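# Reseat a dropped fuse into its panel clips

## Task

Retrieve the fuse that dropped out of its holder on the control panel and landed in the wiring duct, then push it back so it is seated in both of its clips. A pair of plastic forceps is available, standing in a block on the bench.

## Robot and tools

Robot: two six-joint arms, left_arm and right_arm, each ending in a two-finger parallel gripper. The scene frame has its origin at table-top height midway between the nominal arm bases, +x pointing out over the table, +z up, and left_arm on the +y side. These side names do not match image sides. Calibrated bases: left_arm at (-0.055, +0.528, 0) m and right_arm at (-0.044, -0.487, 0) m, each turned slightly about z.

Frames: every hand pose, velocity, target and offset for an arm is expressed in that arm's own base frame. Fixed cameras and the table use the scene frame. Rotations turn about the Hand target's position.

Gripper geometry: the fingers point along the gripper's +z axis and close along its x axis. end_effector_position is the point between the pads, and the fingertips extend 17.5 mm past it. A block about 10 cm long sticks out toward the gripper's -y side and turns with it.

The 18-number row is used by execute_actions and move. It holds 9 numbers for left_arm followed by 9 for right_arm, in this order: dx, dy, dz, rx, ry, rz, position, force_limit, speed. All values lie in [-1, 1].
- dx, dy, dz are an offset from the arm's Hand target as it stood when the action or move began, not an absolute pose. 1.0 equals 0.6 m.
- rx, ry, rz form one rotation vector in which 1.0 equals 180 degrees.
- To keep an arm where it is, send zeros for its six pose numbers and repeat its last three gripper numbers. A 0 in a gripper slot is a real command, not a hold.
- position: +1 opens fully to 50 mm. Near -0.65 the pads meet. Send -1 to close on an object.
- force_limit: -1 is about 20 N per pad, 0 about 102 N, +1 about 185 N.
- speed: 20, 85 and 150 mm/s at -1, 0 and +1.
- force_limit and speed only take effect after position changes by at least 0.01. To grip more gently, open first.

execute_actions(actions, cameras): actions is a list of actions. Each action is a table of up to 15 rows, one row per 1/30 s step. A short table repeats its last row. Every row of an action is measured from that action's starting Hand target. Sending the same offset again moves the arm further. cameras is a list of names, ["all"], or []. An empty actions list returns the state plus all camera images.

move(target, speed, blend, stop_force, zero, blocking, cameras): drives each gripper in a straight line to the offset pose. target is a single row or a list of up to 15 rows, all measured from the same starting Hand targets.
- speed is in m/s, from 0.002 to 3.6, default 0.25. Turning is capped at twice that value in rad/s.
- blend, in m, rounds the corners of a list. 0 stops at each point.
- stop_force, 3 to 120 N, ends an arm's path when its wrist sensor feels that much push against the motion. Leave it out when moving an arm away from something it presses on. It is unreliable while the gripper rotates.
- zero (true by default) re-zeros the sensor before the move. Use false to accumulate pushes across several moves.
- blocking=false returns early and cannot be combined with stop_force.
- The result adds a move: line: done, off_target, moving, held or fault. limits=paced means the command was clipped; limits=held means steps were held back.
- Paths do not avoid obstacles. Faster moves overshoot and hit harder. Do not route a path close to the arm's own base.
- A move stops after 10 s.

wait(seconds 0 to 10): the arms hold their last commands. stop: brakes a running move. zoom_image(camera, region [x0,y0,x1,y1] in pixels, at most 504 by 504) enlarges part of the newest image. zero_wrist_force(arm) re-zeros one sensor. finished_scene(scene) ends the current scene for good.

Cameras: cam_high, cam_low, cam_left_wrist and cam_right_wrist, each 672x504. Calibration is supplied, but fixed cameras may be off by a few mm or degrees. Wrist images can lag while their arm is moving.

Result lines:
- end_effector_position is in metres, with end_effector_quat_wxyz and velocities, all in the arm's base frame.
- Hand target is the last commanded pose after clipping; the next offsets count from it. A gripper that rests short of it needs a new command, or the missing distance sent as an offset.
- Tool commands shows the current gripper commands.
- object_status: 0 moving, 1 blocked while opening, 2 blocked while closing (a grip), 3 reached the requested position or pads met.
- The gripper opening in mm is about (250 - position_measured) * 0.202.
- Wrist force and Wrist torque are given along the end-effector axes, with a third line for the peak since the last reading.
- Joint velocities read within noise when the arm is still.
- Joint torques include the arm's own weight.

Limits and hazards:
- Commanded orientation is clipped to 32 degrees from the measured orientation at each step.
- Each arm is stiff, so commanding a little past a firm contact can trigger a fault. Fault thresholds: contact torque of 135 N m on the large joints or 25.2 N m on the wrist joints, or an external force of roughly 150 N. A fault freezes the arm for 10 s.
- Motors warn at 70 °C and lock the arm at 85 °C. Avoid long stretched-out holds and pushing toward unreachable poses.
- A clearance check holds back commands that bring the arms too close, but contact can still happen. Never close one gripper on the other arm's fingers.
- Avoid dropping the fuse or the forceps, letting anything fall off the table, slamming into the panel, and pressing hard. Press the fuse in with small, slow moves and a modest stop_force, then back off so it stays seated with no support.

Each tool is called after "Request:" by a JSON object that holds its "method" and its "body", one argument or row to a line.

## Session

Request:
{"method": "execute_actions", "body": {
  "actions": []
}}

Scene clock: 0.00 s.
left_arm: end_effector_position=(+0.5039, -0.6831, +0.3212) position_measured=3 object_status=3 end_effector_quat_wxyz=(+0.215, +0.697, +0.620, +0.289) | right_arm: end_effector_position=(+0.8031, +0.1811, +0.1798) position_measured=3 object_status=3 end_effector_quat_wxyz=(+0.008, +0.036, +0.999, -0.038)
Joint positions: left_arm=[-1.302 -0.882 0.866 -1.718 -0.849 -1.123] | right_arm=[3.55 -2.43 -0.711 -1.589 1.496 -1.089]
Joint velocities: within noise
Joint torques (N m): no reading
Wrist force (N): no reading
Wrist torque (N m): no reading
Wrist force, peak (N): no reading
Hand target: left_arm +0.5039, -0.6831, +0.3212; +0.215, +0.697, +0.620, +0.289 | right_arm +0.8031, +0.1811, +0.1798; +0.008, +0.036, +0.999, -0.038
Tool commands: left_gripper/position=+1.0 left_gripper/force_limit=+1.0 left_gripper/speed=+1.0 right_gripper/position=+1.0 right_gripper/force_limit=+1.0 right_gripper/speed=+1.0

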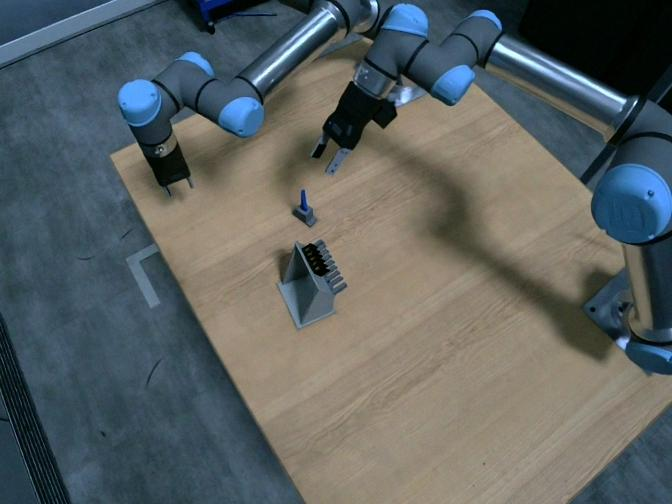

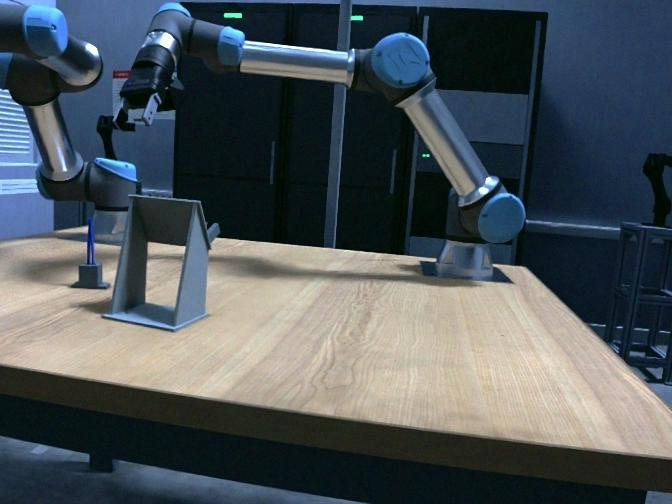

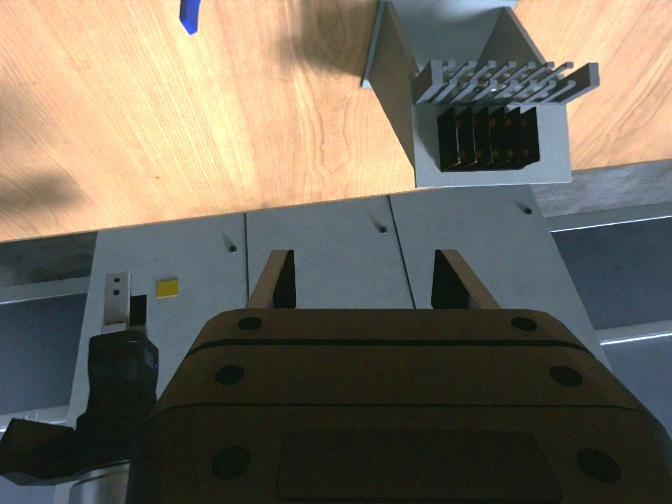

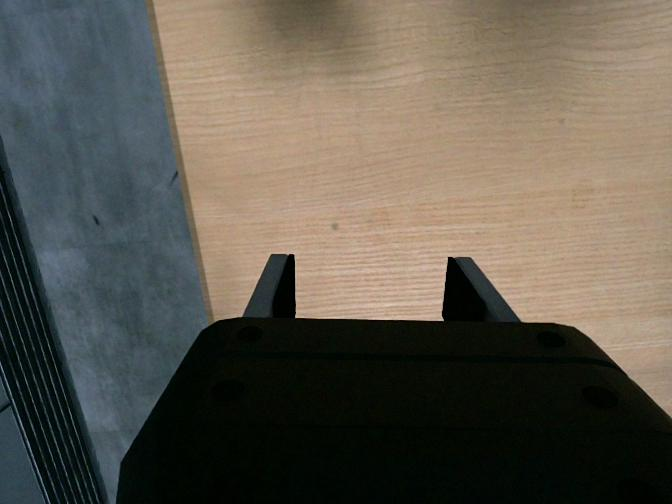

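Request:
{"method": "zoom_image", "body": {
  "camera": "cam_left_wrist",
  "region": [360, 0, 620, 195]
}}

Request:
{"method": "zoom_image", "body": {
  "camera": "cam_high",
  "region": [260, 180, 380, 340]
}}

Request:
{"method": "zoom_image", "body": {
  "camera": "cam_low",
  "region": [60, 180, 240, 340]
}}

Scaled by 1.938 from the camera's 672x504 image, which has a finer 960x720 frame.

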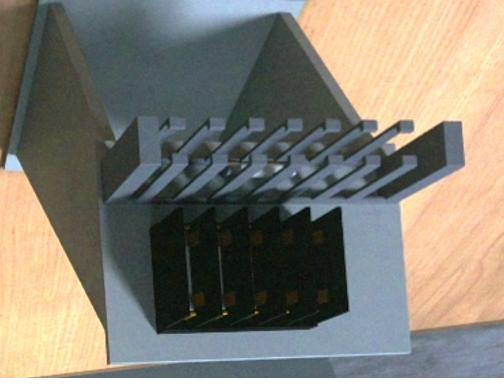

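Scaled by 3.150 from the camera's 672x504 image, which has a finer 960x720 frame.

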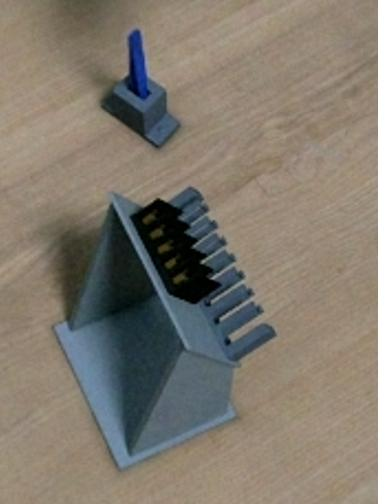

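Scaled by 2.800 from the camera's 672x504 image, which has a finer 960x720 frame.

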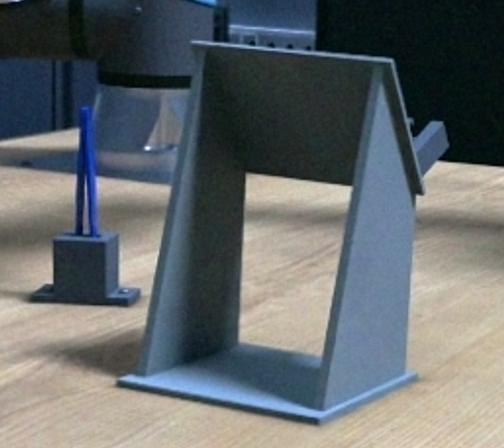

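Request:
{"method": "move", "body": {
  "target": [0.09,0.205,-0.08,0,0,0,1,1,1,0,0,0,0,0,0,1,1,1],
  "cameras": ["cam_left_wrist","cam_high"]
}}

Request:
{"method": "zoom_image", "body": {
  "camera": "cam_left_wrist",
  "region": [200, 0, 500, 250]
}}

Scene clock: 43.10 s.
left_arm: end_effector_position=(+0.5579, -0.5601, +0.2732) position_measured=3 object_status=3 end_effector_quat_wxyz=(+0.215, +0.697, +0.620, +0.289) | right_arm: end_effector_position=(+0.8031, +0.1811, +0.1798) position_measured=3 object_status=3 end_effector_quat_wxyz=(+0.008, +0.036, +0.999, -0.038)
Joint positions: left_arm=[-1.175 -1.073 1.325 -2.091 -0.876 -0.96] | right_arm=[3.55 -2.43 -0.711 -1.589 1.496 -1.089]
Joint torques (N m): left_arm=[7.48 -61.39 -18 -4.8 -0.91 1.41] | right_arm=[-1.28 63.08 26.2 2.97 -0.5 0.19]
Wrist force (N): left_arm=[0.2 0.3 0.0] | right_arm=[0.5 -0.5 -0.2]
Wrist torque (N m): left_arm=[0.04 -0.02 -0.08] | right_arm=[-0.08 -0.08 0.01]
Wrist force, peak (N): left_arm=[-1.8 0.0 -1.5] | right_arm=[0.3 -0.7 -0.5]
Hand target: left_arm +0.5579, -0.5601, +0.2732; +0.215, +0.697, +0.620, +0.289 | right_arm +0.8031, +0.1811, +0.1798; +0.008, +0.036, +0.999, -0.038
Off the commanded pose: left_arm 0.000 m, 0 deg | right_arm 0.000 m, 0 deg.
move: done
camera_calibration:
cam_left_wrist: T_world_to_cam=[[0.0669655, 0.989747, 0.126157, 0.491029], [0.445384, -0.142797, 0.883879, -0.55732], [0.892832, -0.00300085, -0.450381, -0.242998], [0, 0, 0, 1]] pos_world=[0.432296, -0.566308, 0.321215]
Images, in order (width x height): cam_high 672x504, cam_left_wrist 672x504.

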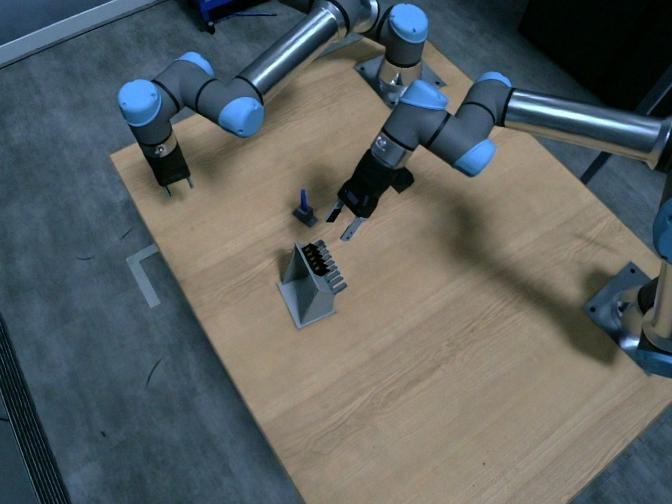

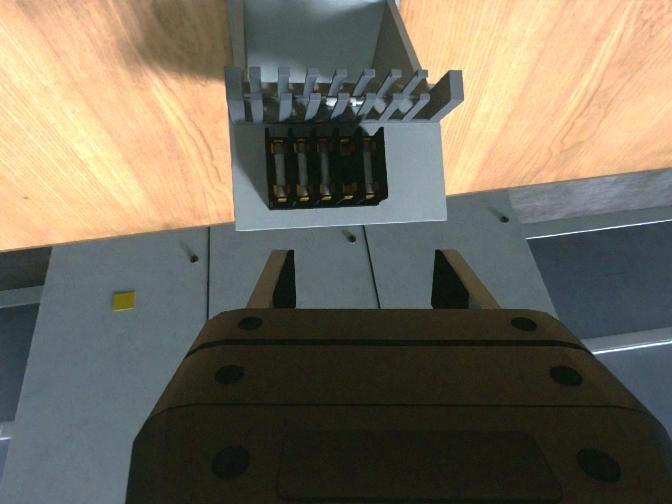

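Scaled by 1.680 from the camera's 672x504 image, which has a finer 960x720 frame.

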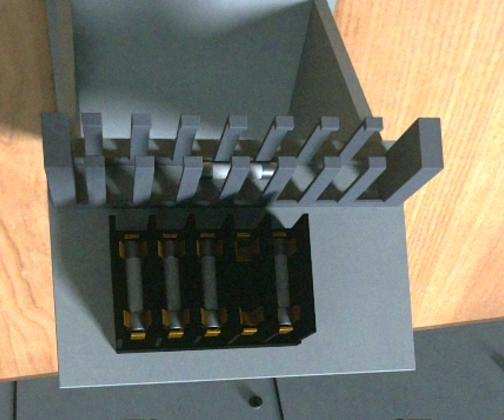

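Request:
{"method": "move", "body": {
  "target": [-0.067,0.025,-0.133,0,0,0,1,1,1,0,0,0,0,0,0,1,1,1],
  "cameras": ["cam_left_wrist","cam_high"]
}}

Request:
{"method": "zoom_image", "body": {
  "camera": "cam_left_wrist",
  "region": [200, 130, 500, 350]
}}

Scene clock: 60.97 s.
left_arm: end_effector_position=(+0.5177, -0.5451, +0.1934) position_measured=3 object_status=3 end_effector_quat_wxyz=(+0.215, +0.697, +0.620, +0.289) | right_arm: end_effector_position=(+0.8031, +0.1811, +0.1798) position_measured=3 object_status=3 end_effector_quat_wxyz=(+0.008, +0.036, +0.999, -0.038)
Joint positions: left_arm=[-1.224 -1.09 1.558 -2.268 -0.864 -1.021] | right_arm=[3.55 -2.43 -0.711 -1.589 1.496 -1.089]
Joint torques (N m): left_arm=[-6.17 -57.48 -14.76 -4.92 4.36 -1.35] | right_arm=[-0.56 62.8 26.13 3.07 -0.36 0.21]
Wrist force (N): left_arm=[0.2 0.0 0.0] | right_arm=[0.3 -0.3 -0.2]
Wrist torque (N m): left_arm=[-0.01 -0.02 0.02] | right_arm=[-0.04 -0.05 0.01]
Wrist force, peak (N): left_arm=[0.3 2.4 -0.4] | right_arm=[0.4 -0.3 -0.7]
Hand target: left_arm +0.5177, -0.5451, +0.1934; +0.215, +0.697, +0.620, +0.289 | right_arm +0.8031, +0.1811, +0.1798; +0.008, +0.036, +0.999, -0.038
Off the commanded pose: left_arm 0.000 m, 0 deg | right_arm 0.000 m, 0 deg.
move: done
camera_calibration:
cam_left_wrist: T_world_to_cam=[[0.0669655, 0.989747, 0.126157, 0.488824], [0.445384, -0.142797, 0.883879, -0.466859], [0.892832, -0.00300085, -0.450381, -0.243045], [0, 0, 0, 1]] pos_world=[0.392196, -0.551208, 0.241515]
Images, in order (width x height): cam_high 672x504, cam_left_wrist 672x504.

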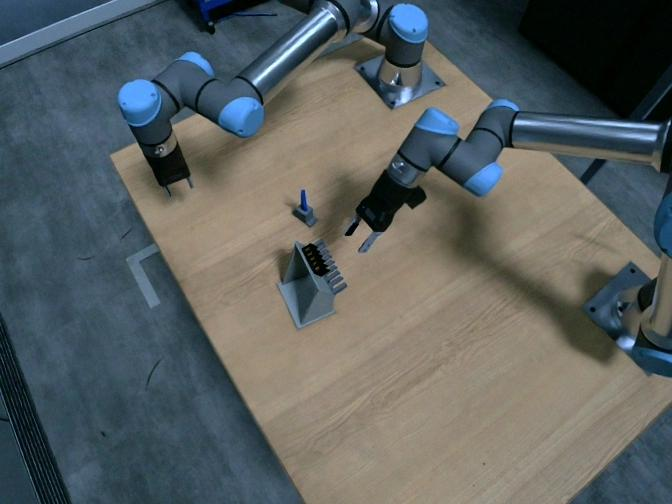

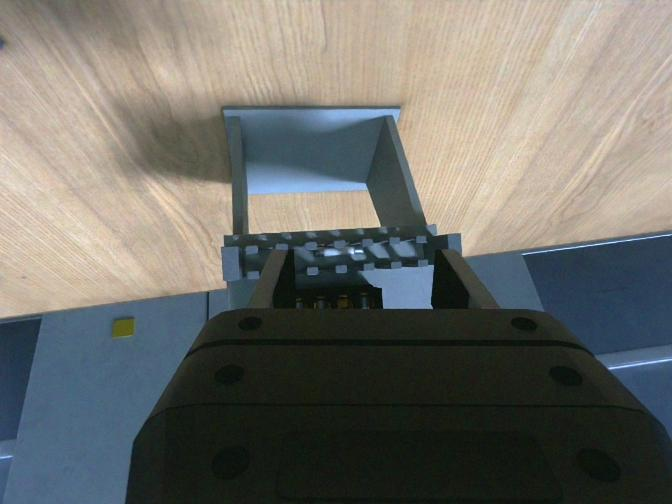

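Scaled by 1.680 from the camera's 672x504 image, which has a finer 960x720 frame.

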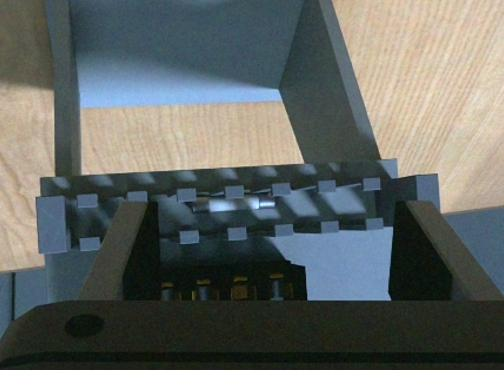

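Request:
{"method": "move", "body": {
  "target": [-0.1,0.25,0.2,0,0,0,1,1,1,-0.4383,0.06,0.2,0,0,0,1,1,1],
  "cameras": ["cam_right_wrist","cam_high"]
}}

Request:
{"method": "zoom_image", "body": {
  "camera": "cam_high",
  "region": [260, 160, 380, 280]
}}

Scene clock: 81.13 s.
left_arm: end_effector_position=(+0.4577, -0.3951, +0.3133) position_measured=3 object_status=3 end_effector_quat_wxyz=(+0.215, +0.697, +0.620, +0.289) | right_arm: end_effector_position=(+0.5402, +0.2171, +0.2998) position_measured=3 object_status=3 end_effector_quat_wxyz=(+0.008, +0.036, +0.999, -0.038)
Joint positions: left_arm=[-1.235 -1.558 1.827 -2.06 -0.862 -1.035] | right_arm=[3.786 -1.76 -1.428 -1.56 1.502 -0.852]
Joint torques (N m): left_arm=[-6.59 -37.62 -18.67 -2.29 4.33 -1.28] | right_arm=[5.78 47.26 14.07 1.08 -2.36 1.72]
Wrist force (N): left_arm=[0.4 0.2 -0.1] | right_arm=[0.2 -0.1 -0.2]
Wrist torque (N m): left_arm=[0.02 -0.05 0.02] | right_arm=[-0.01 -0.05 -0.08]
Wrist force, peak (N): left_arm=[1.7 0.5 -1.1] | right_arm=[1.8 -0.3 -1.2]
Hand target: left_arm +0.4577, -0.3951, +0.3134; +0.215, +0.697, +0.620, +0.289 | right_arm +0.5401, +0.2171, +0.2998; +0.008, +0.036, +0.999, -0.038
Off the commanded pose: left_arm 0.000 m, 0 deg | right_arm 0.000 m, 0 deg.
move: done
camera_calibration:
cam_right_wrist: T_world_to_cam=[[-0.996657, 0.0611463, -0.0541815, 0.557185], [0.0446134, 0.962926, 0.266051, -0.295172], [0.0684408, 0.262745, -0.962435, 0.322732], [0, 0, 0, 1]] pos_world=[0.546403, 0.165363, 0.419328]
Images, in order (width x height): cam_high 672x504, cam_right_wrist 672x504.

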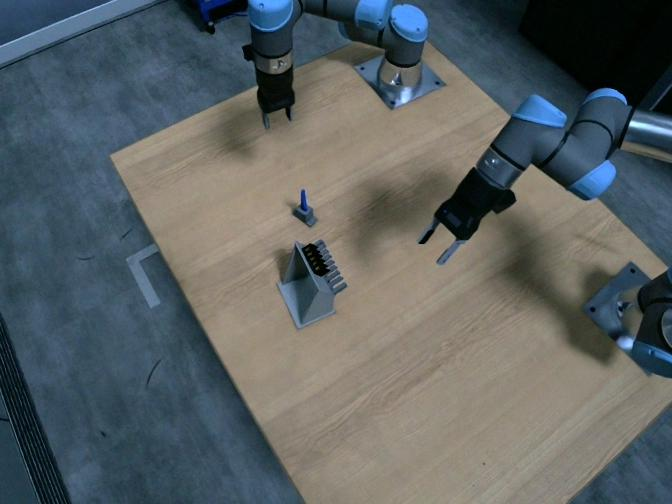

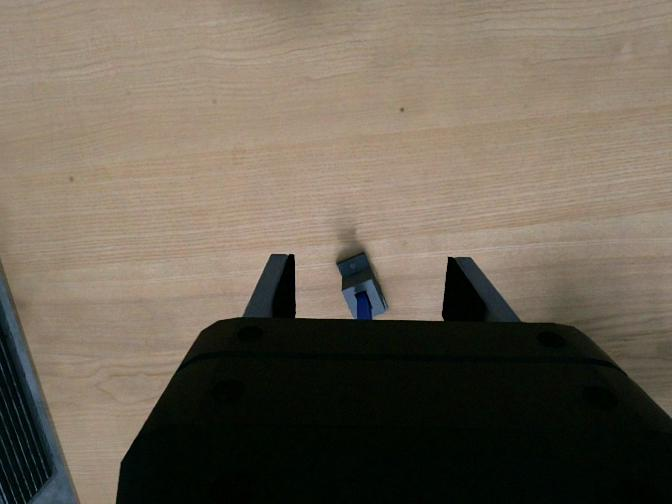

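Scaled by 4.200 from the camera's 672x504 image, which has a finer 960x720 frame.

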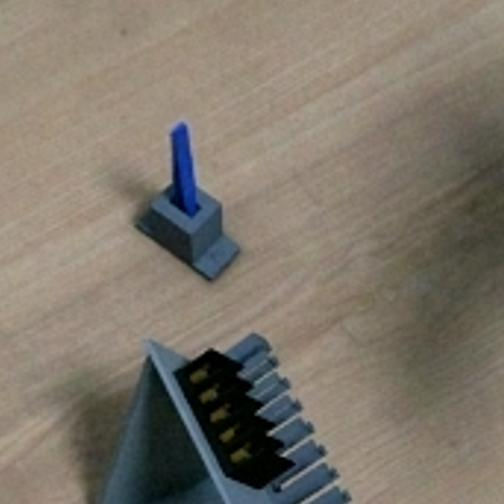

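Request:
{"method": "move", "body": {
  "target": [0,0,0,0,0,0,1,1,1,0.02,0.17,0,0,0,0,1,1,1],
  "cameras": ["cam_right_wrist"]
}}

Request:
{"method": "zoom_image", "body": {
  "camera": "cam_right_wrist",
  "region": [280, 80, 440, 240]
}}

Request:
{"method": "execute_actions", "body": {
  "actions": []
}}

Request:
{"method": "zoom_image", "body": {
  "camera": "cam_low",
  "region": [60, 180, 160, 300]
}}

Scene clock: 87.33 s.
left_arm: end_effector_position=(+0.4577, -0.3951, +0.3134) position_measured=3 object_status=3 end_effector_quat_wxyz=(+0.215, +0.697, +0.620, +0.289) | right_arm: end_effector_position=(+0.5521, +0.3191, +0.2998) position_measured=3 object_status=3 end_effector_quat_wxyz=(+0.008, +0.036, +0.999, -0.038)
Joint positions: left_arm=[-1.235 -1.558 1.827 -2.06 -0.862 -1.035] | right_arm=[3.903 -1.905 -1.241 -1.61 1.507 -0.735]
Joint torques (N m): left_arm=[-6.12 -38.09 -18.74 -1.89 4.23 -1.29] | right_arm=[5.2 29.91 38.85 1.12 1.37 1.7]
Wrist force (N): left_arm=[0.6 0.1 0.0] | right_arm=[0.2 -0.2 -0.4]
Wrist torque (N m): left_arm=[0.01 -0.08 0.03] | right_arm=[-0.02 -0.05 -0.08]
Wrist force, peak (N): left_arm=[0.6 0.6 -0.1] | right_arm=[0.0 -2.7 -0.3]
Hand target: left_arm +0.4577, -0.3951, +0.3134; +0.215, +0.697, +0.620, +0.289 | right_arm +0.5521, +0.3191, +0.2998; +0.008, +0.036, +0.999, -0.038
Off the commanded pose: left_arm 0.000 m, 0 deg | right_arm 0.000 m, 0 deg.
move: done
camera_calibration:
cam_right_wrist: T_world_to_cam=[[-0.996655, 0.0610767, -0.0542979, 0.56288], [0.0445088, 0.962905, 0.266145, -0.393924], [0.068539, 0.262838, -0.962402, 0.29512], [0, 0, 0, 1]] pos_world=[0.558303, 0.267363, 0.419429]
Images, in order (width x height): cam_right_wrist 672x504.

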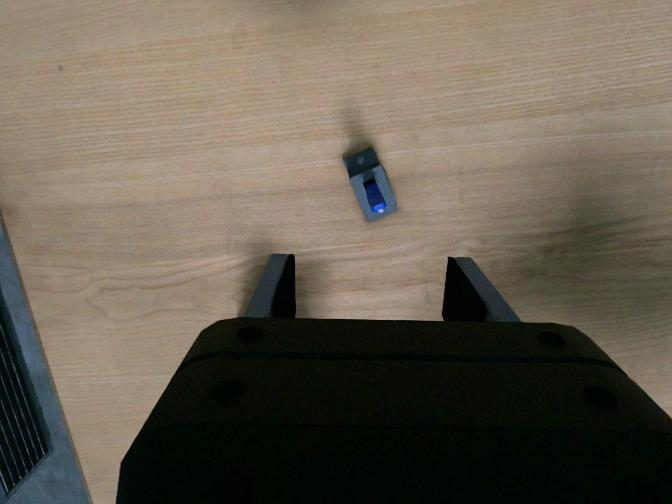

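Scaled by 3.150 from the camera's 672x504 image, which has a finer 960x720 frame.

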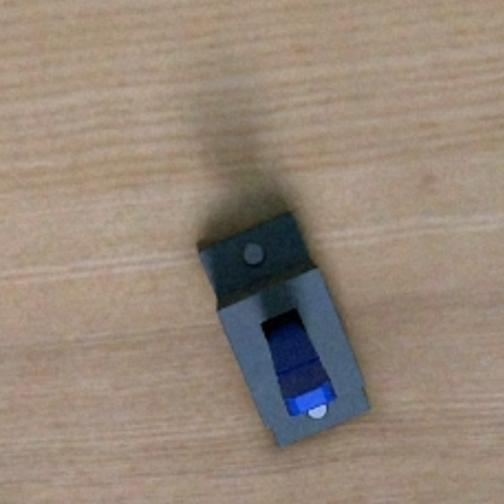

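Scene clock: 87.33 s.
left_arm: end_effector_position=(+0.4577, -0.3951, +0.3134) position_measured=3 object_status=3 end_effector_quat_wxyz=(+0.215, +0.697, +0.620, +0.289) | right_arm: end_effector_position=(+0.5521, +0.3191, +0.2998) position_measured=3 object_status=3 end_effector_quat_wxyz=(+0.008, +0.036, +0.999, -0.038)
Joint positions: left_arm=[-1.235 -1.558 1.827 -2.06 -0.862 -1.035] | right_arm=[3.903 -1.905 -1.241 -1.61 1.507 -0.735]
Joint velocities: within noise
Joint torques (N m): left_arm=[-6.12 -38.09 -18.74 -1.89 4.23 -1.29] | right_arm=[5.2 29.91 38.85 1.12 1.37 1.7]
Wrist force (N): left_arm=[0.6 0.1 0.0] | right_arm=[0.2 -0.2 -0.4]
Wrist torque (N m): left_arm=[0.01 -0.08 0.03] | right_arm=[-0.02 -0.05 -0.08]
Wrist force, peak (N): left_arm=[0.6 0.1 0.0] | right_arm=[0.2 -0.2 -0.4]
Hand target: left_arm +0.4577, -0.3951, +0.3134; +0.215, +0.697, +0.620, +0.289 | right_arm +0.5521, +0.3191, +0.2998; +0.008, +0.036, +0.999, -0.038
Tool commands: left_gripper/position=+1.0 left_gripper/force_limit=+1.0 left_gripper/speed=+1.0 right_gripper/position=+1.0 right_gripper/force_limit=+1.0 right_gripper/speed=+1.0
Off the commanded pose: left_arm 0.000 m, 0 deg | right_arm 0.000 m, 0 deg.
camera_calibration:
cam_left_wrist: T_world_to_cam=[[0.0670531, 0.989747, 0.126111, 0.329248], [0.445372, -0.142796, 0.883885, -0.524646], [0.892831, -0.00310083, -0.45038, -0.134976], [0, 0, 0, 1]] pos_world=[0.332096, -0.401208, 0.361415]
cam_right_wrist: T_world_to_cam=[[-0.996655, 0.0610767, -0.0542979, 0.56288], [0.0445088, 0.962905, 0.266145, -0.393924], [0.068539, 0.262838, -0.962402, 0.29512], [0, 0, 0, 1]] pos_world=[0.558303, 0.267363, 0.419429]

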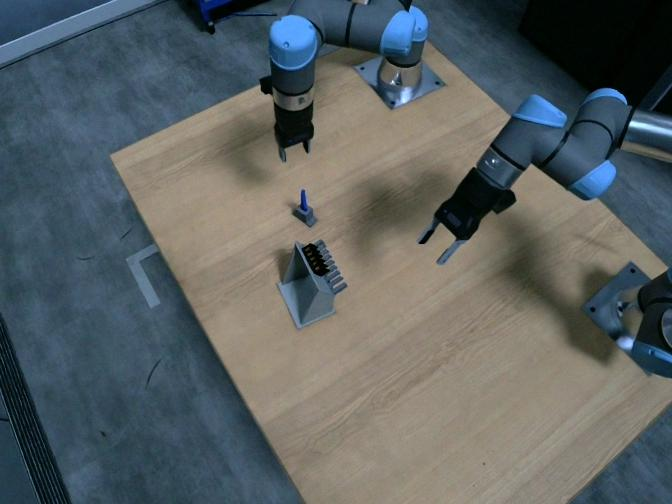

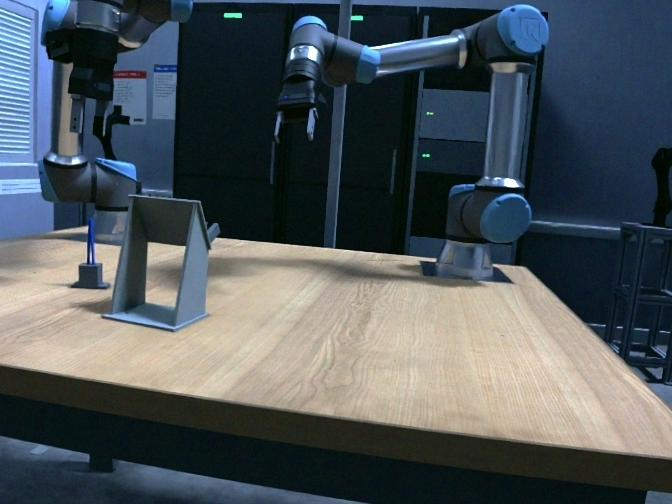

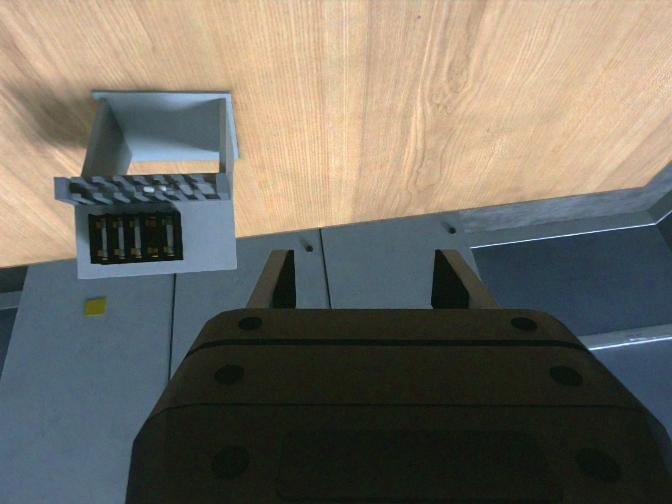

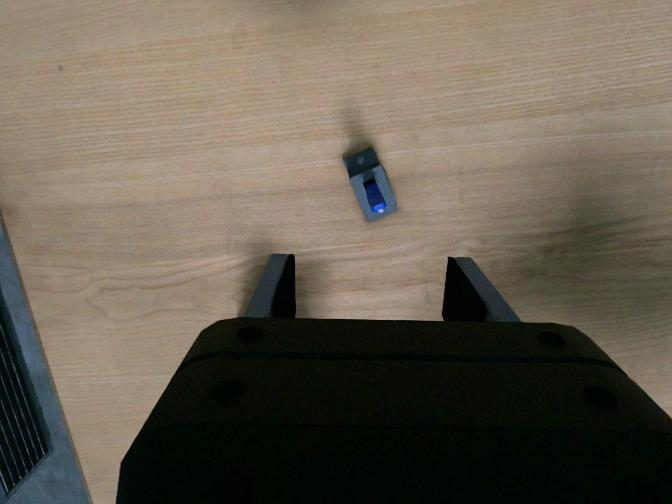

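Scaled by 4.200 from the camera's 672x504 image, which has a finer 960x720 frame.

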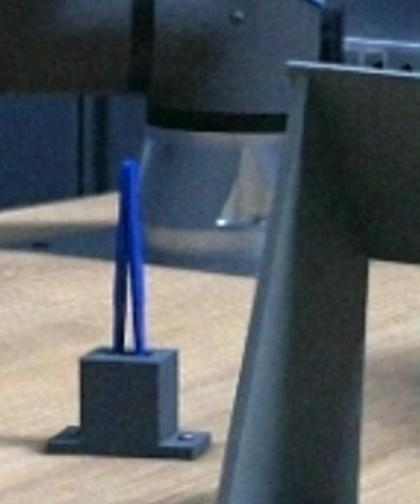

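Request:
{"method": "move", "body": {
  "target": [0,0,0,0,0,0,1,1,1,-0.0085,-0.002,-0.12,0.0115,0.0269,0.633,1,1,1],
  "cameras": ["cam_right_wrist","cam_low","cam_high"],
  "speed": 0.4
}}

Request:
{"method": "zoom_image", "body": {
  "camera": "cam_right_wrist",
  "region": [220, 160, 460, 340]
}}

Request:
{"method": "zoom_image", "body": {
  "camera": "cam_low",
  "region": [40, 150, 160, 300]
}}

Scene clock: 154.67 s.
left_arm: end_effector_position=(+0.4577, -0.3951, +0.3134) position_measured=3 object_status=3 end_effector_quat_wxyz=(+0.215, +0.697, +0.620, +0.289) | right_arm: end_effector_position=(+0.5470, +0.3179, +0.2278) position_measured=3 object_status=3 end_effector_quat_wxyz=(+0.000, +0.818, -0.575, +0.000)
Joint positions: left_arm=[-1.235 -1.558 1.827 -2.06 -0.862 -1.035] | right_arm=[3.881 -1.893 -1.451 -1.369 1.57 -2.749]
Joint torques (N m): left_arm=[-6.76 -37.76 -19.96 -2.08 4.38 -1.38] | right_arm=[-7.08 27.3 13.22 4.84 1.44 -0.99]
Wrist force (N): left_arm=[0.5 0.3 -0.2] | right_arm=[0.2 -0.7 0.2]
Wrist torque (N m): left_arm=[0.03 -0.06 0.02] | right_arm=[-0.12 -0.05 0.12]
Wrist force, peak (N): left_arm=[0.7 0.3 -0.3] | right_arm=[0.5 -0.9 0.3]
Hand target: left_arm +0.4577, -0.3951, +0.3134; +0.215, +0.697, +0.620, +0.289 | right_arm +0.5470, +0.3179, +0.2278; +0.000, +0.818, -0.575, +0.000
Off the commanded pose: left_arm 0.000 m, 0 deg | right_arm 0.000 m, 0 deg.
move: done
camera_calibration:
cam_right_wrist: T_world_to_cam=[[0.346595, -0.937315, -0.0362421, 0.132504], [-0.878355, -0.337868, 0.338139, 0.528588], [-0.329188, -0.0853638, -0.940398, 0.549757], [0, 0, 0, 1]] pos_world=[0.599336, 0.34972, 0.343056]
Images, in order (width x height): cam_high 672x504, cam_low 672x504, cam_right_wrist 672x504.

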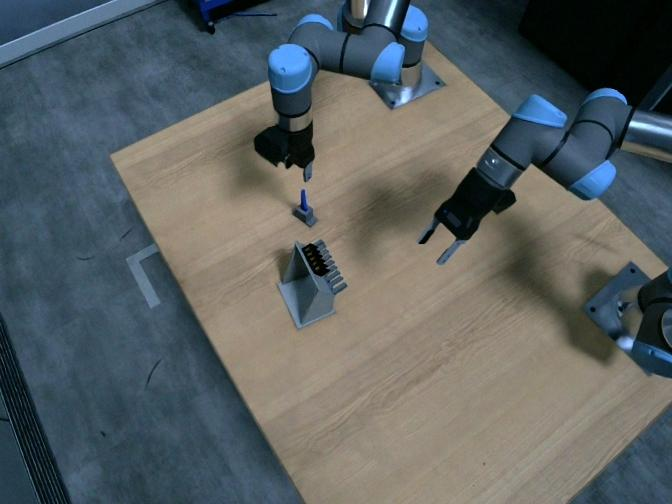

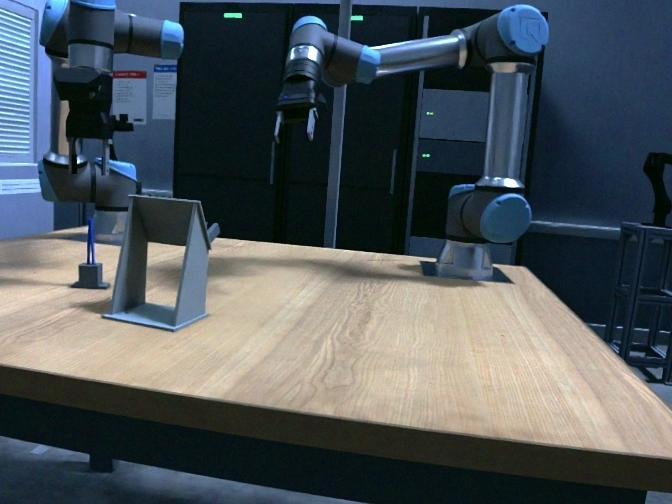

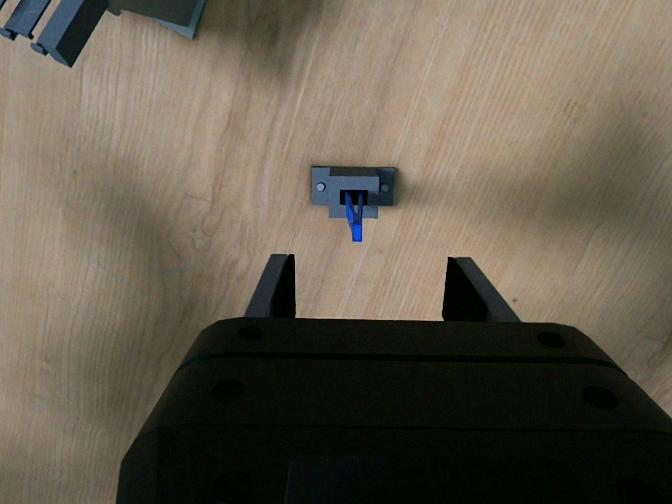

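Scaled by 2.100 from the camera's 672x504 image, which has a finer 960x720 frame.

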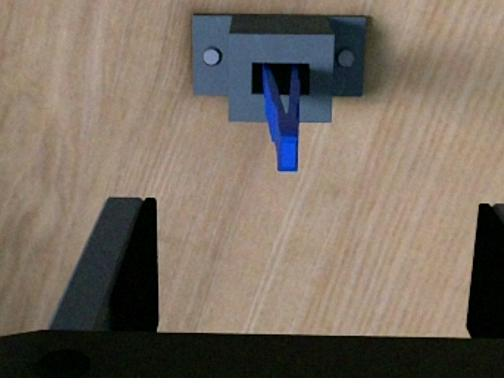

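Scaled by 3.360 from the camera's 672x504 image, which has a finer 960x720 frame.

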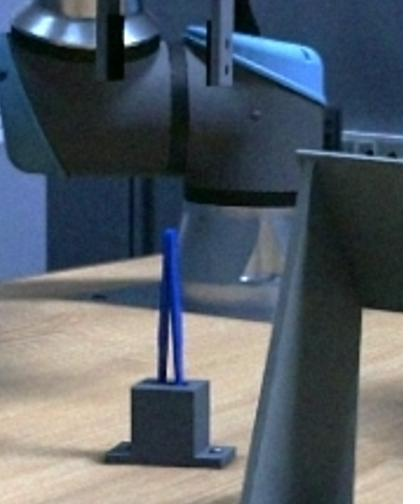

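Request:
{"method": "move", "body": {
  "target": [0,0,0,0,0,0,1,1,1,0,0,-0.10,0,0,0,1,1,1],
  "cameras": ["cam_right_wrist","cam_low","cam_high"],
  "speed": 0.3
}}

Request:
{"method": "zoom_image", "body": {
  "camera": "cam_high",
  "region": [250, 130, 370, 250]
}}

Request:
{"method": "zoom_image", "body": {
  "camera": "cam_low",
  "region": [40, 150, 160, 300]
}}

Scene clock: 167.17 s.
left_arm: end_effector_position=(+0.4577, -0.3951, +0.3134) position_measured=3 object_status=3 end_effector_quat_wxyz=(+0.215, +0.697, +0.620, +0.289) | right_arm: end_effector_position=(+0.5470, +0.3179, +0.1679) position_measured=3 object_status=3 end_effector_quat_wxyz=(+0.000, +0.818, -0.575, +0.000)
Joint positions: left_arm=[-1.235 -1.558 1.827 -2.06 -0.862 -1.035] | right_arm=[3.881 -1.931 -1.557 -1.224 1.57 -2.749]
Joint torques (N m): left_arm=[-6.31 -38.02 -20.86 -2.15 4.37 -1.32] | right_arm=[-4.23 27.41 12.74 4.91 -1.54 -0.69]
Wrist force (N): left_arm=[0.5 0.2 -0.3] | right_arm=[-0.3 -0.5 0.3]
Wrist torque (N m): left_arm=[0.02 -0.07 0.03] | right_arm=[-0.09 0.01 0.11]
Wrist force, peak (N): left_arm=[0.7 0.4 -0.3] | right_arm=[0.5 -0.3 1.6]
Hand target: left_arm +0.4577, -0.3951, +0.3134; +0.215, +0.697, +0.620, +0.289 | right_arm +0.5470, +0.3179, +0.1678; +0.000, +0.818, -0.575, +0.000
Off the commanded pose: left_arm 0.000 m, 0 deg | right_arm 0.000 m, 0 deg.
move: done
camera_calibration:
cam_right_wrist: T_world_to_cam=[[0.346708, -0.937271, -0.0362853, 0.130293], [-0.878309, -0.337988, 0.338137, 0.548804], [-0.32919, -0.0853651, -0.940397, 0.493302], [0, 0, 0, 1]] pos_world=[0.599236, 0.34972, 0.283056]
Images, in order (width x height): cam_high 672x504, cam_low 672x504, cam_right_wrist 672x504.

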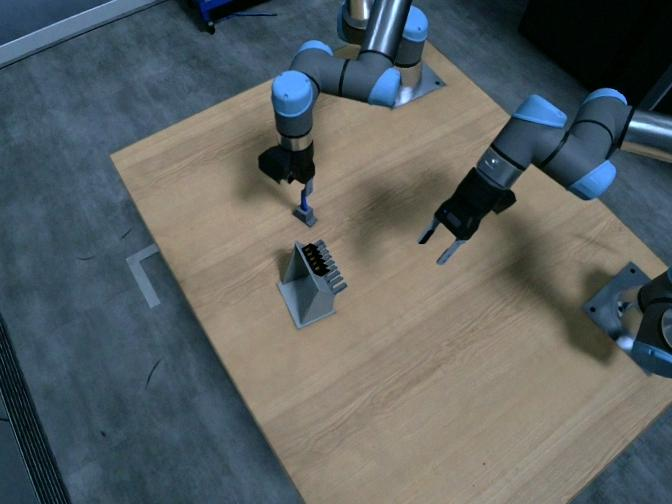

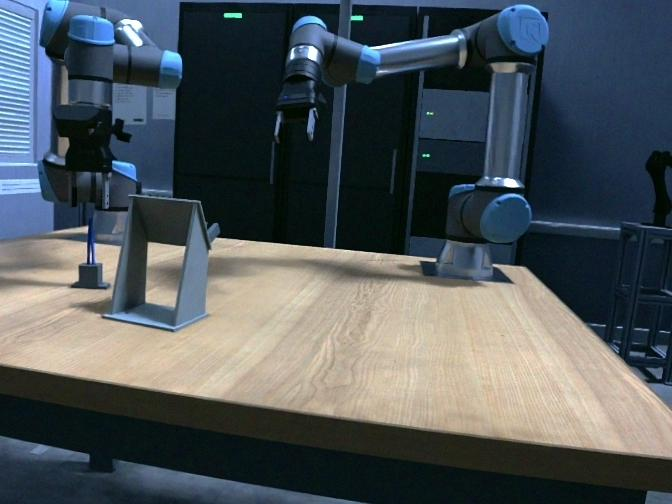

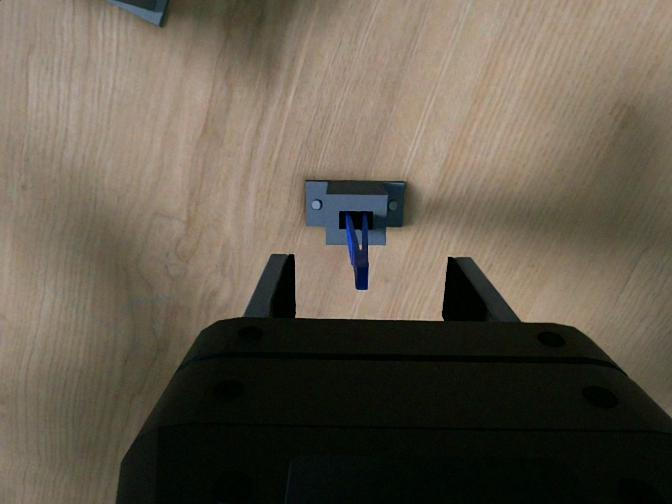

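Scaled by 4.200 from the camera's 672x504 image, which has a finer 960x720 frame.

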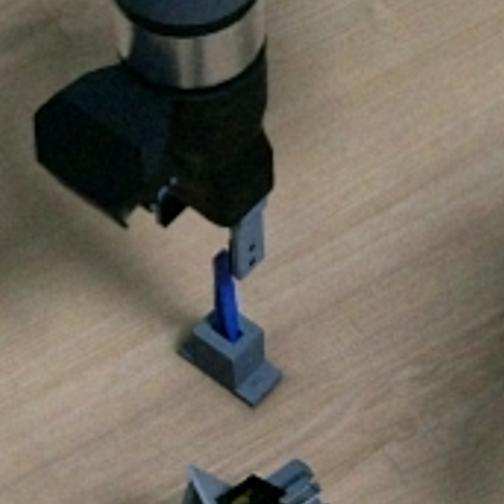

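Scaled by 3.360 from the camera's 672x504 image, which has a finer 960x720 frame.

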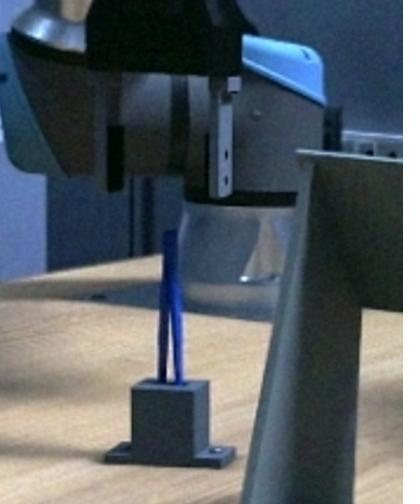

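Request:
{"method": "zoom_image", "body": {
  "camera": "cam_right_wrist",
  "region": [290, 170, 450, 330]
}}

Scaled by 3.150 from the camera's 672x504 image, which has a finer 960x720 frame.

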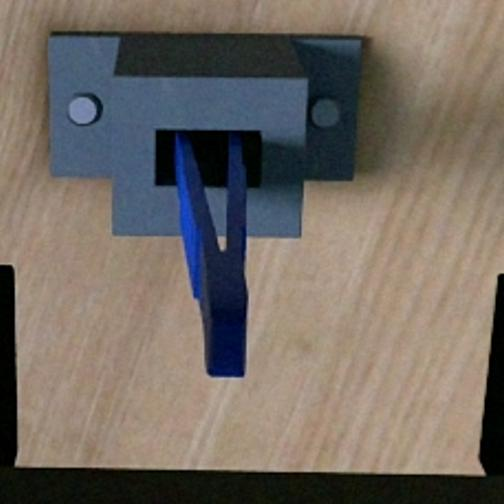

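Request:
{"method": "move", "body": {
  "target": [
    [0,0,0,0,0,0,1,1,1,-0.0125,0.0008,0,0,0,0,1,1,1],
    [0,0,0,0,0,0,1,1,1,-0.0125,0.0008,-0.1331,0,0,0,1,1,1],
    [0,0,0,0,0,0,1,1,1,-0.0125,0.0008,-0.1331,0,0,0,-0.3,-1,-0.5]
  ],
  "cameras": ["cam_right_wrist","cam_low","cam_high"],
  "speed": 0.12
}}

Request:
{"method": "zoom_image", "body": {
  "camera": "cam_right_wrist",
  "region": [290, 170, 450, 330]
}}

Request:
{"method": "zoom_image", "body": {
  "camera": "cam_low",
  "region": [40, 150, 160, 300]
}}

Scene clock: 195.17 s.
left_arm: end_effector_position=(+0.4577, -0.3951, +0.3134) position_measured=3 object_status=3 end_effector_quat_wxyz=(+0.215, +0.697, +0.620, +0.289) | right_arm: end_effector_position=(+0.5395, +0.3184, +0.0880) position_measured=198 object_status=0 end_effector_quat_wxyz=(+0.000, +0.818, -0.575, +0.000)
Joint positions: left_arm=[-1.235 -1.558 1.827 -2.06 -0.862 -1.035] | right_arm=[3.889 -1.999 -1.685 -1.029 1.57 -2.74]
Joint torques (N m): left_arm=[-6.24 -37.76 -21.64 -2.11 4.26 -1.34] | right_arm=[-6.11 29.85 10.8 4.9 -1.5 -0.82]
Wrist force (N): left_arm=[0.6 0.1 -0.1] | right_arm=[0.1 -0.4 -0.1]
Wrist torque (N m): left_arm=[0.00 -0.09 0.03] | right_arm=[-0.06 -0.03 -0.08]
Wrist force, peak (N): left_arm=[0.7 0.4 -0.3] | right_arm=[0.2 -0.5 -2.0]
Hand target: left_arm +0.4577, -0.3951, +0.3134; +0.215, +0.697, +0.620, +0.289 | right_arm +0.5395, +0.3184, +0.0880; +0.000, +0.818, -0.575, +0.000
Off the commanded pose: left_arm 0.000 m, 0 deg | right_arm 0.000 m, 0 deg.
move: done
camera_calibration:
cam_right_wrist: T_world_to_cam=[[0.346708, -0.937271, -0.0362853, 0.130428], [-0.878309, -0.337988, 0.338137, 0.56949], [-0.32919, -0.0853651, -0.940397, 0.41577], [0, 0, 0, 1]] pos_world=[0.591836, 0.35022, 0.203156]
Images, in order (width x height): cam_high 672x504, cam_low 672x504, cam_right_wrist 672x504.

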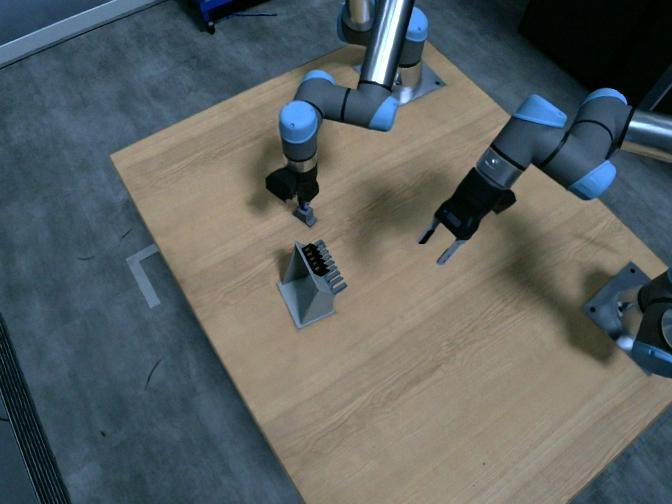

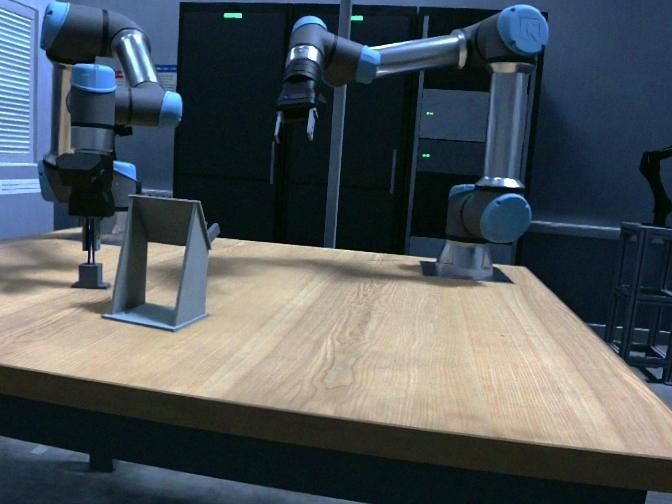

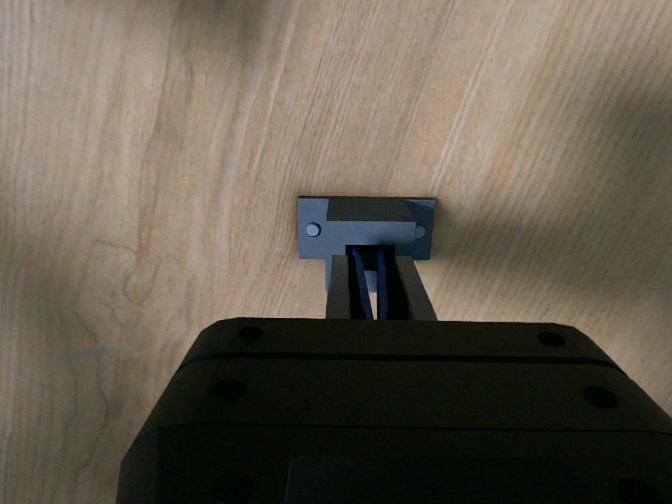

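Scaled by 3.150 from the camera's 672x504 image, which has a finer 960x720 frame.

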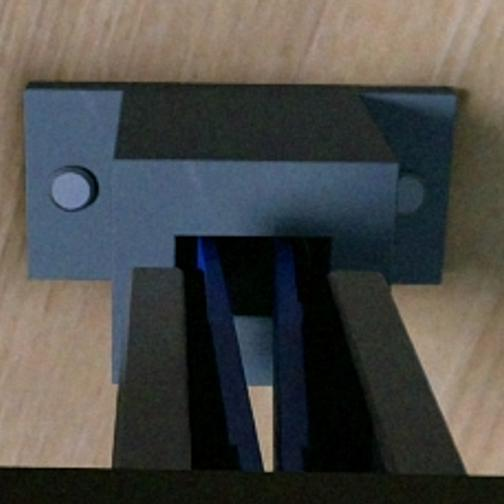

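Scaled by 3.360 from the camera's 672x504 image, which has a finer 960x720 frame.

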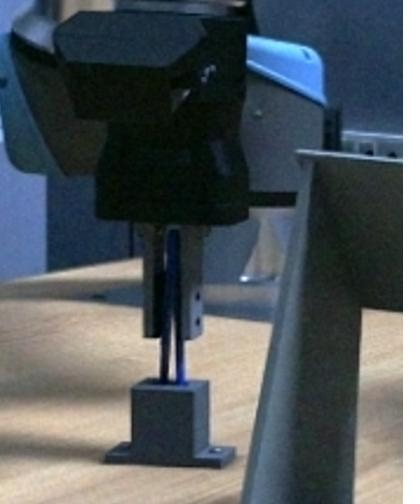

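Request:
{"method": "move", "body": {
  "target": [0,0,0,0,0,0,1,1,1,0,0,0,0,0,0,-0.45,-1,-1],
  "cameras": ["cam_right_wrist"]
}}

Request:
{"method": "zoom_image", "body": {
  "camera": "cam_right_wrist",
  "region": [290, 170, 450, 330]
}}

Scene clock: 198.37 s.
left_arm: end_effector_position=(+0.4577, -0.3951, +0.3134) position_measured=3 object_status=3 end_effector_quat_wxyz=(+0.215, +0.697, +0.620, +0.289) | right_arm: end_effector_position=(+0.5395, +0.3184, +0.0880) position_measured=220 object_status=3 end_effector_quat_wxyz=(+0.000, +0.818, -0.575, +0.000)
Joint positions: left_arm=[-1.235 -1.558 1.827 -2.06 -0.862 -1.035] | right_arm=[3.889 -1.999 -1.685 -1.029 1.57 -2.74]
Joint torques (N m): left_arm=[-5.63 -37.95 -22.73 -2.06 4.23 -1.35] | right_arm=[-5.66 29.71 10.46 4.77 -1.58 -0.85]
Wrist force (N): left_arm=[0.5 0.4 -0.1] | right_arm=[0.2 -0.3 0.1]
Wrist torque (N m): left_arm=[0.05 -0.07 0.02] | right_arm=[-0.04 -0.05 -0.08]
Wrist force, peak (N): left_arm=[0.7 0.5 -0.1] | right_arm=[0.2 -0.6 -0.3]
Hand target: left_arm +0.4577, -0.3951, +0.3134; +0.215, +0.697, +0.620, +0.289 | right_arm +0.5395, +0.3184, +0.0880; +0.000, +0.818, -0.575, +0.000
Off the commanded pose: left_arm 0.000 m, 0 deg | right_arm 0.000 m, 0 deg.
move: done
camera_calibration:
cam_right_wrist: T_world_to_cam=[[0.346708, -0.937271, -0.0362853, 0.130428], [-0.878309, -0.337988, 0.338137, 0.56949], [-0.32919, -0.0853651, -0.940397, 0.41577], [0, 0, 0, 1]] pos_world=[0.591836, 0.35022, 0.203156]
Images, in order (width x height): cam_right_wrist 672x504.

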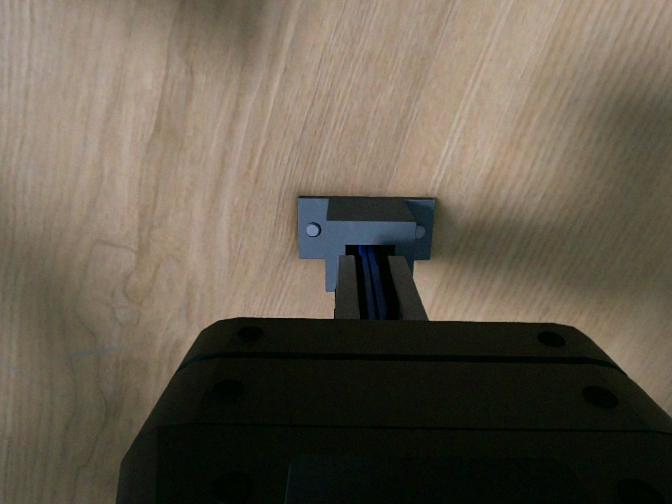

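Scaled by 3.150 from the camera's 672x504 image, which has a finer 960x720 frame.

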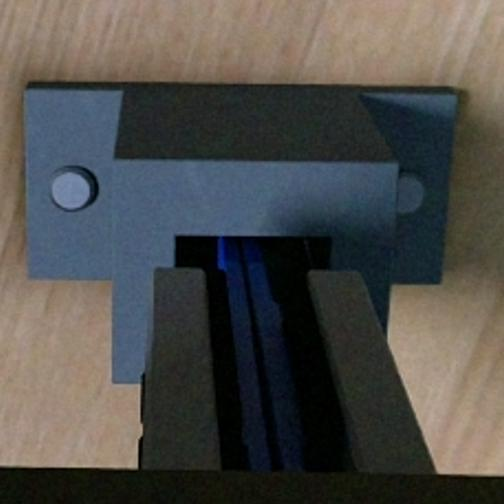

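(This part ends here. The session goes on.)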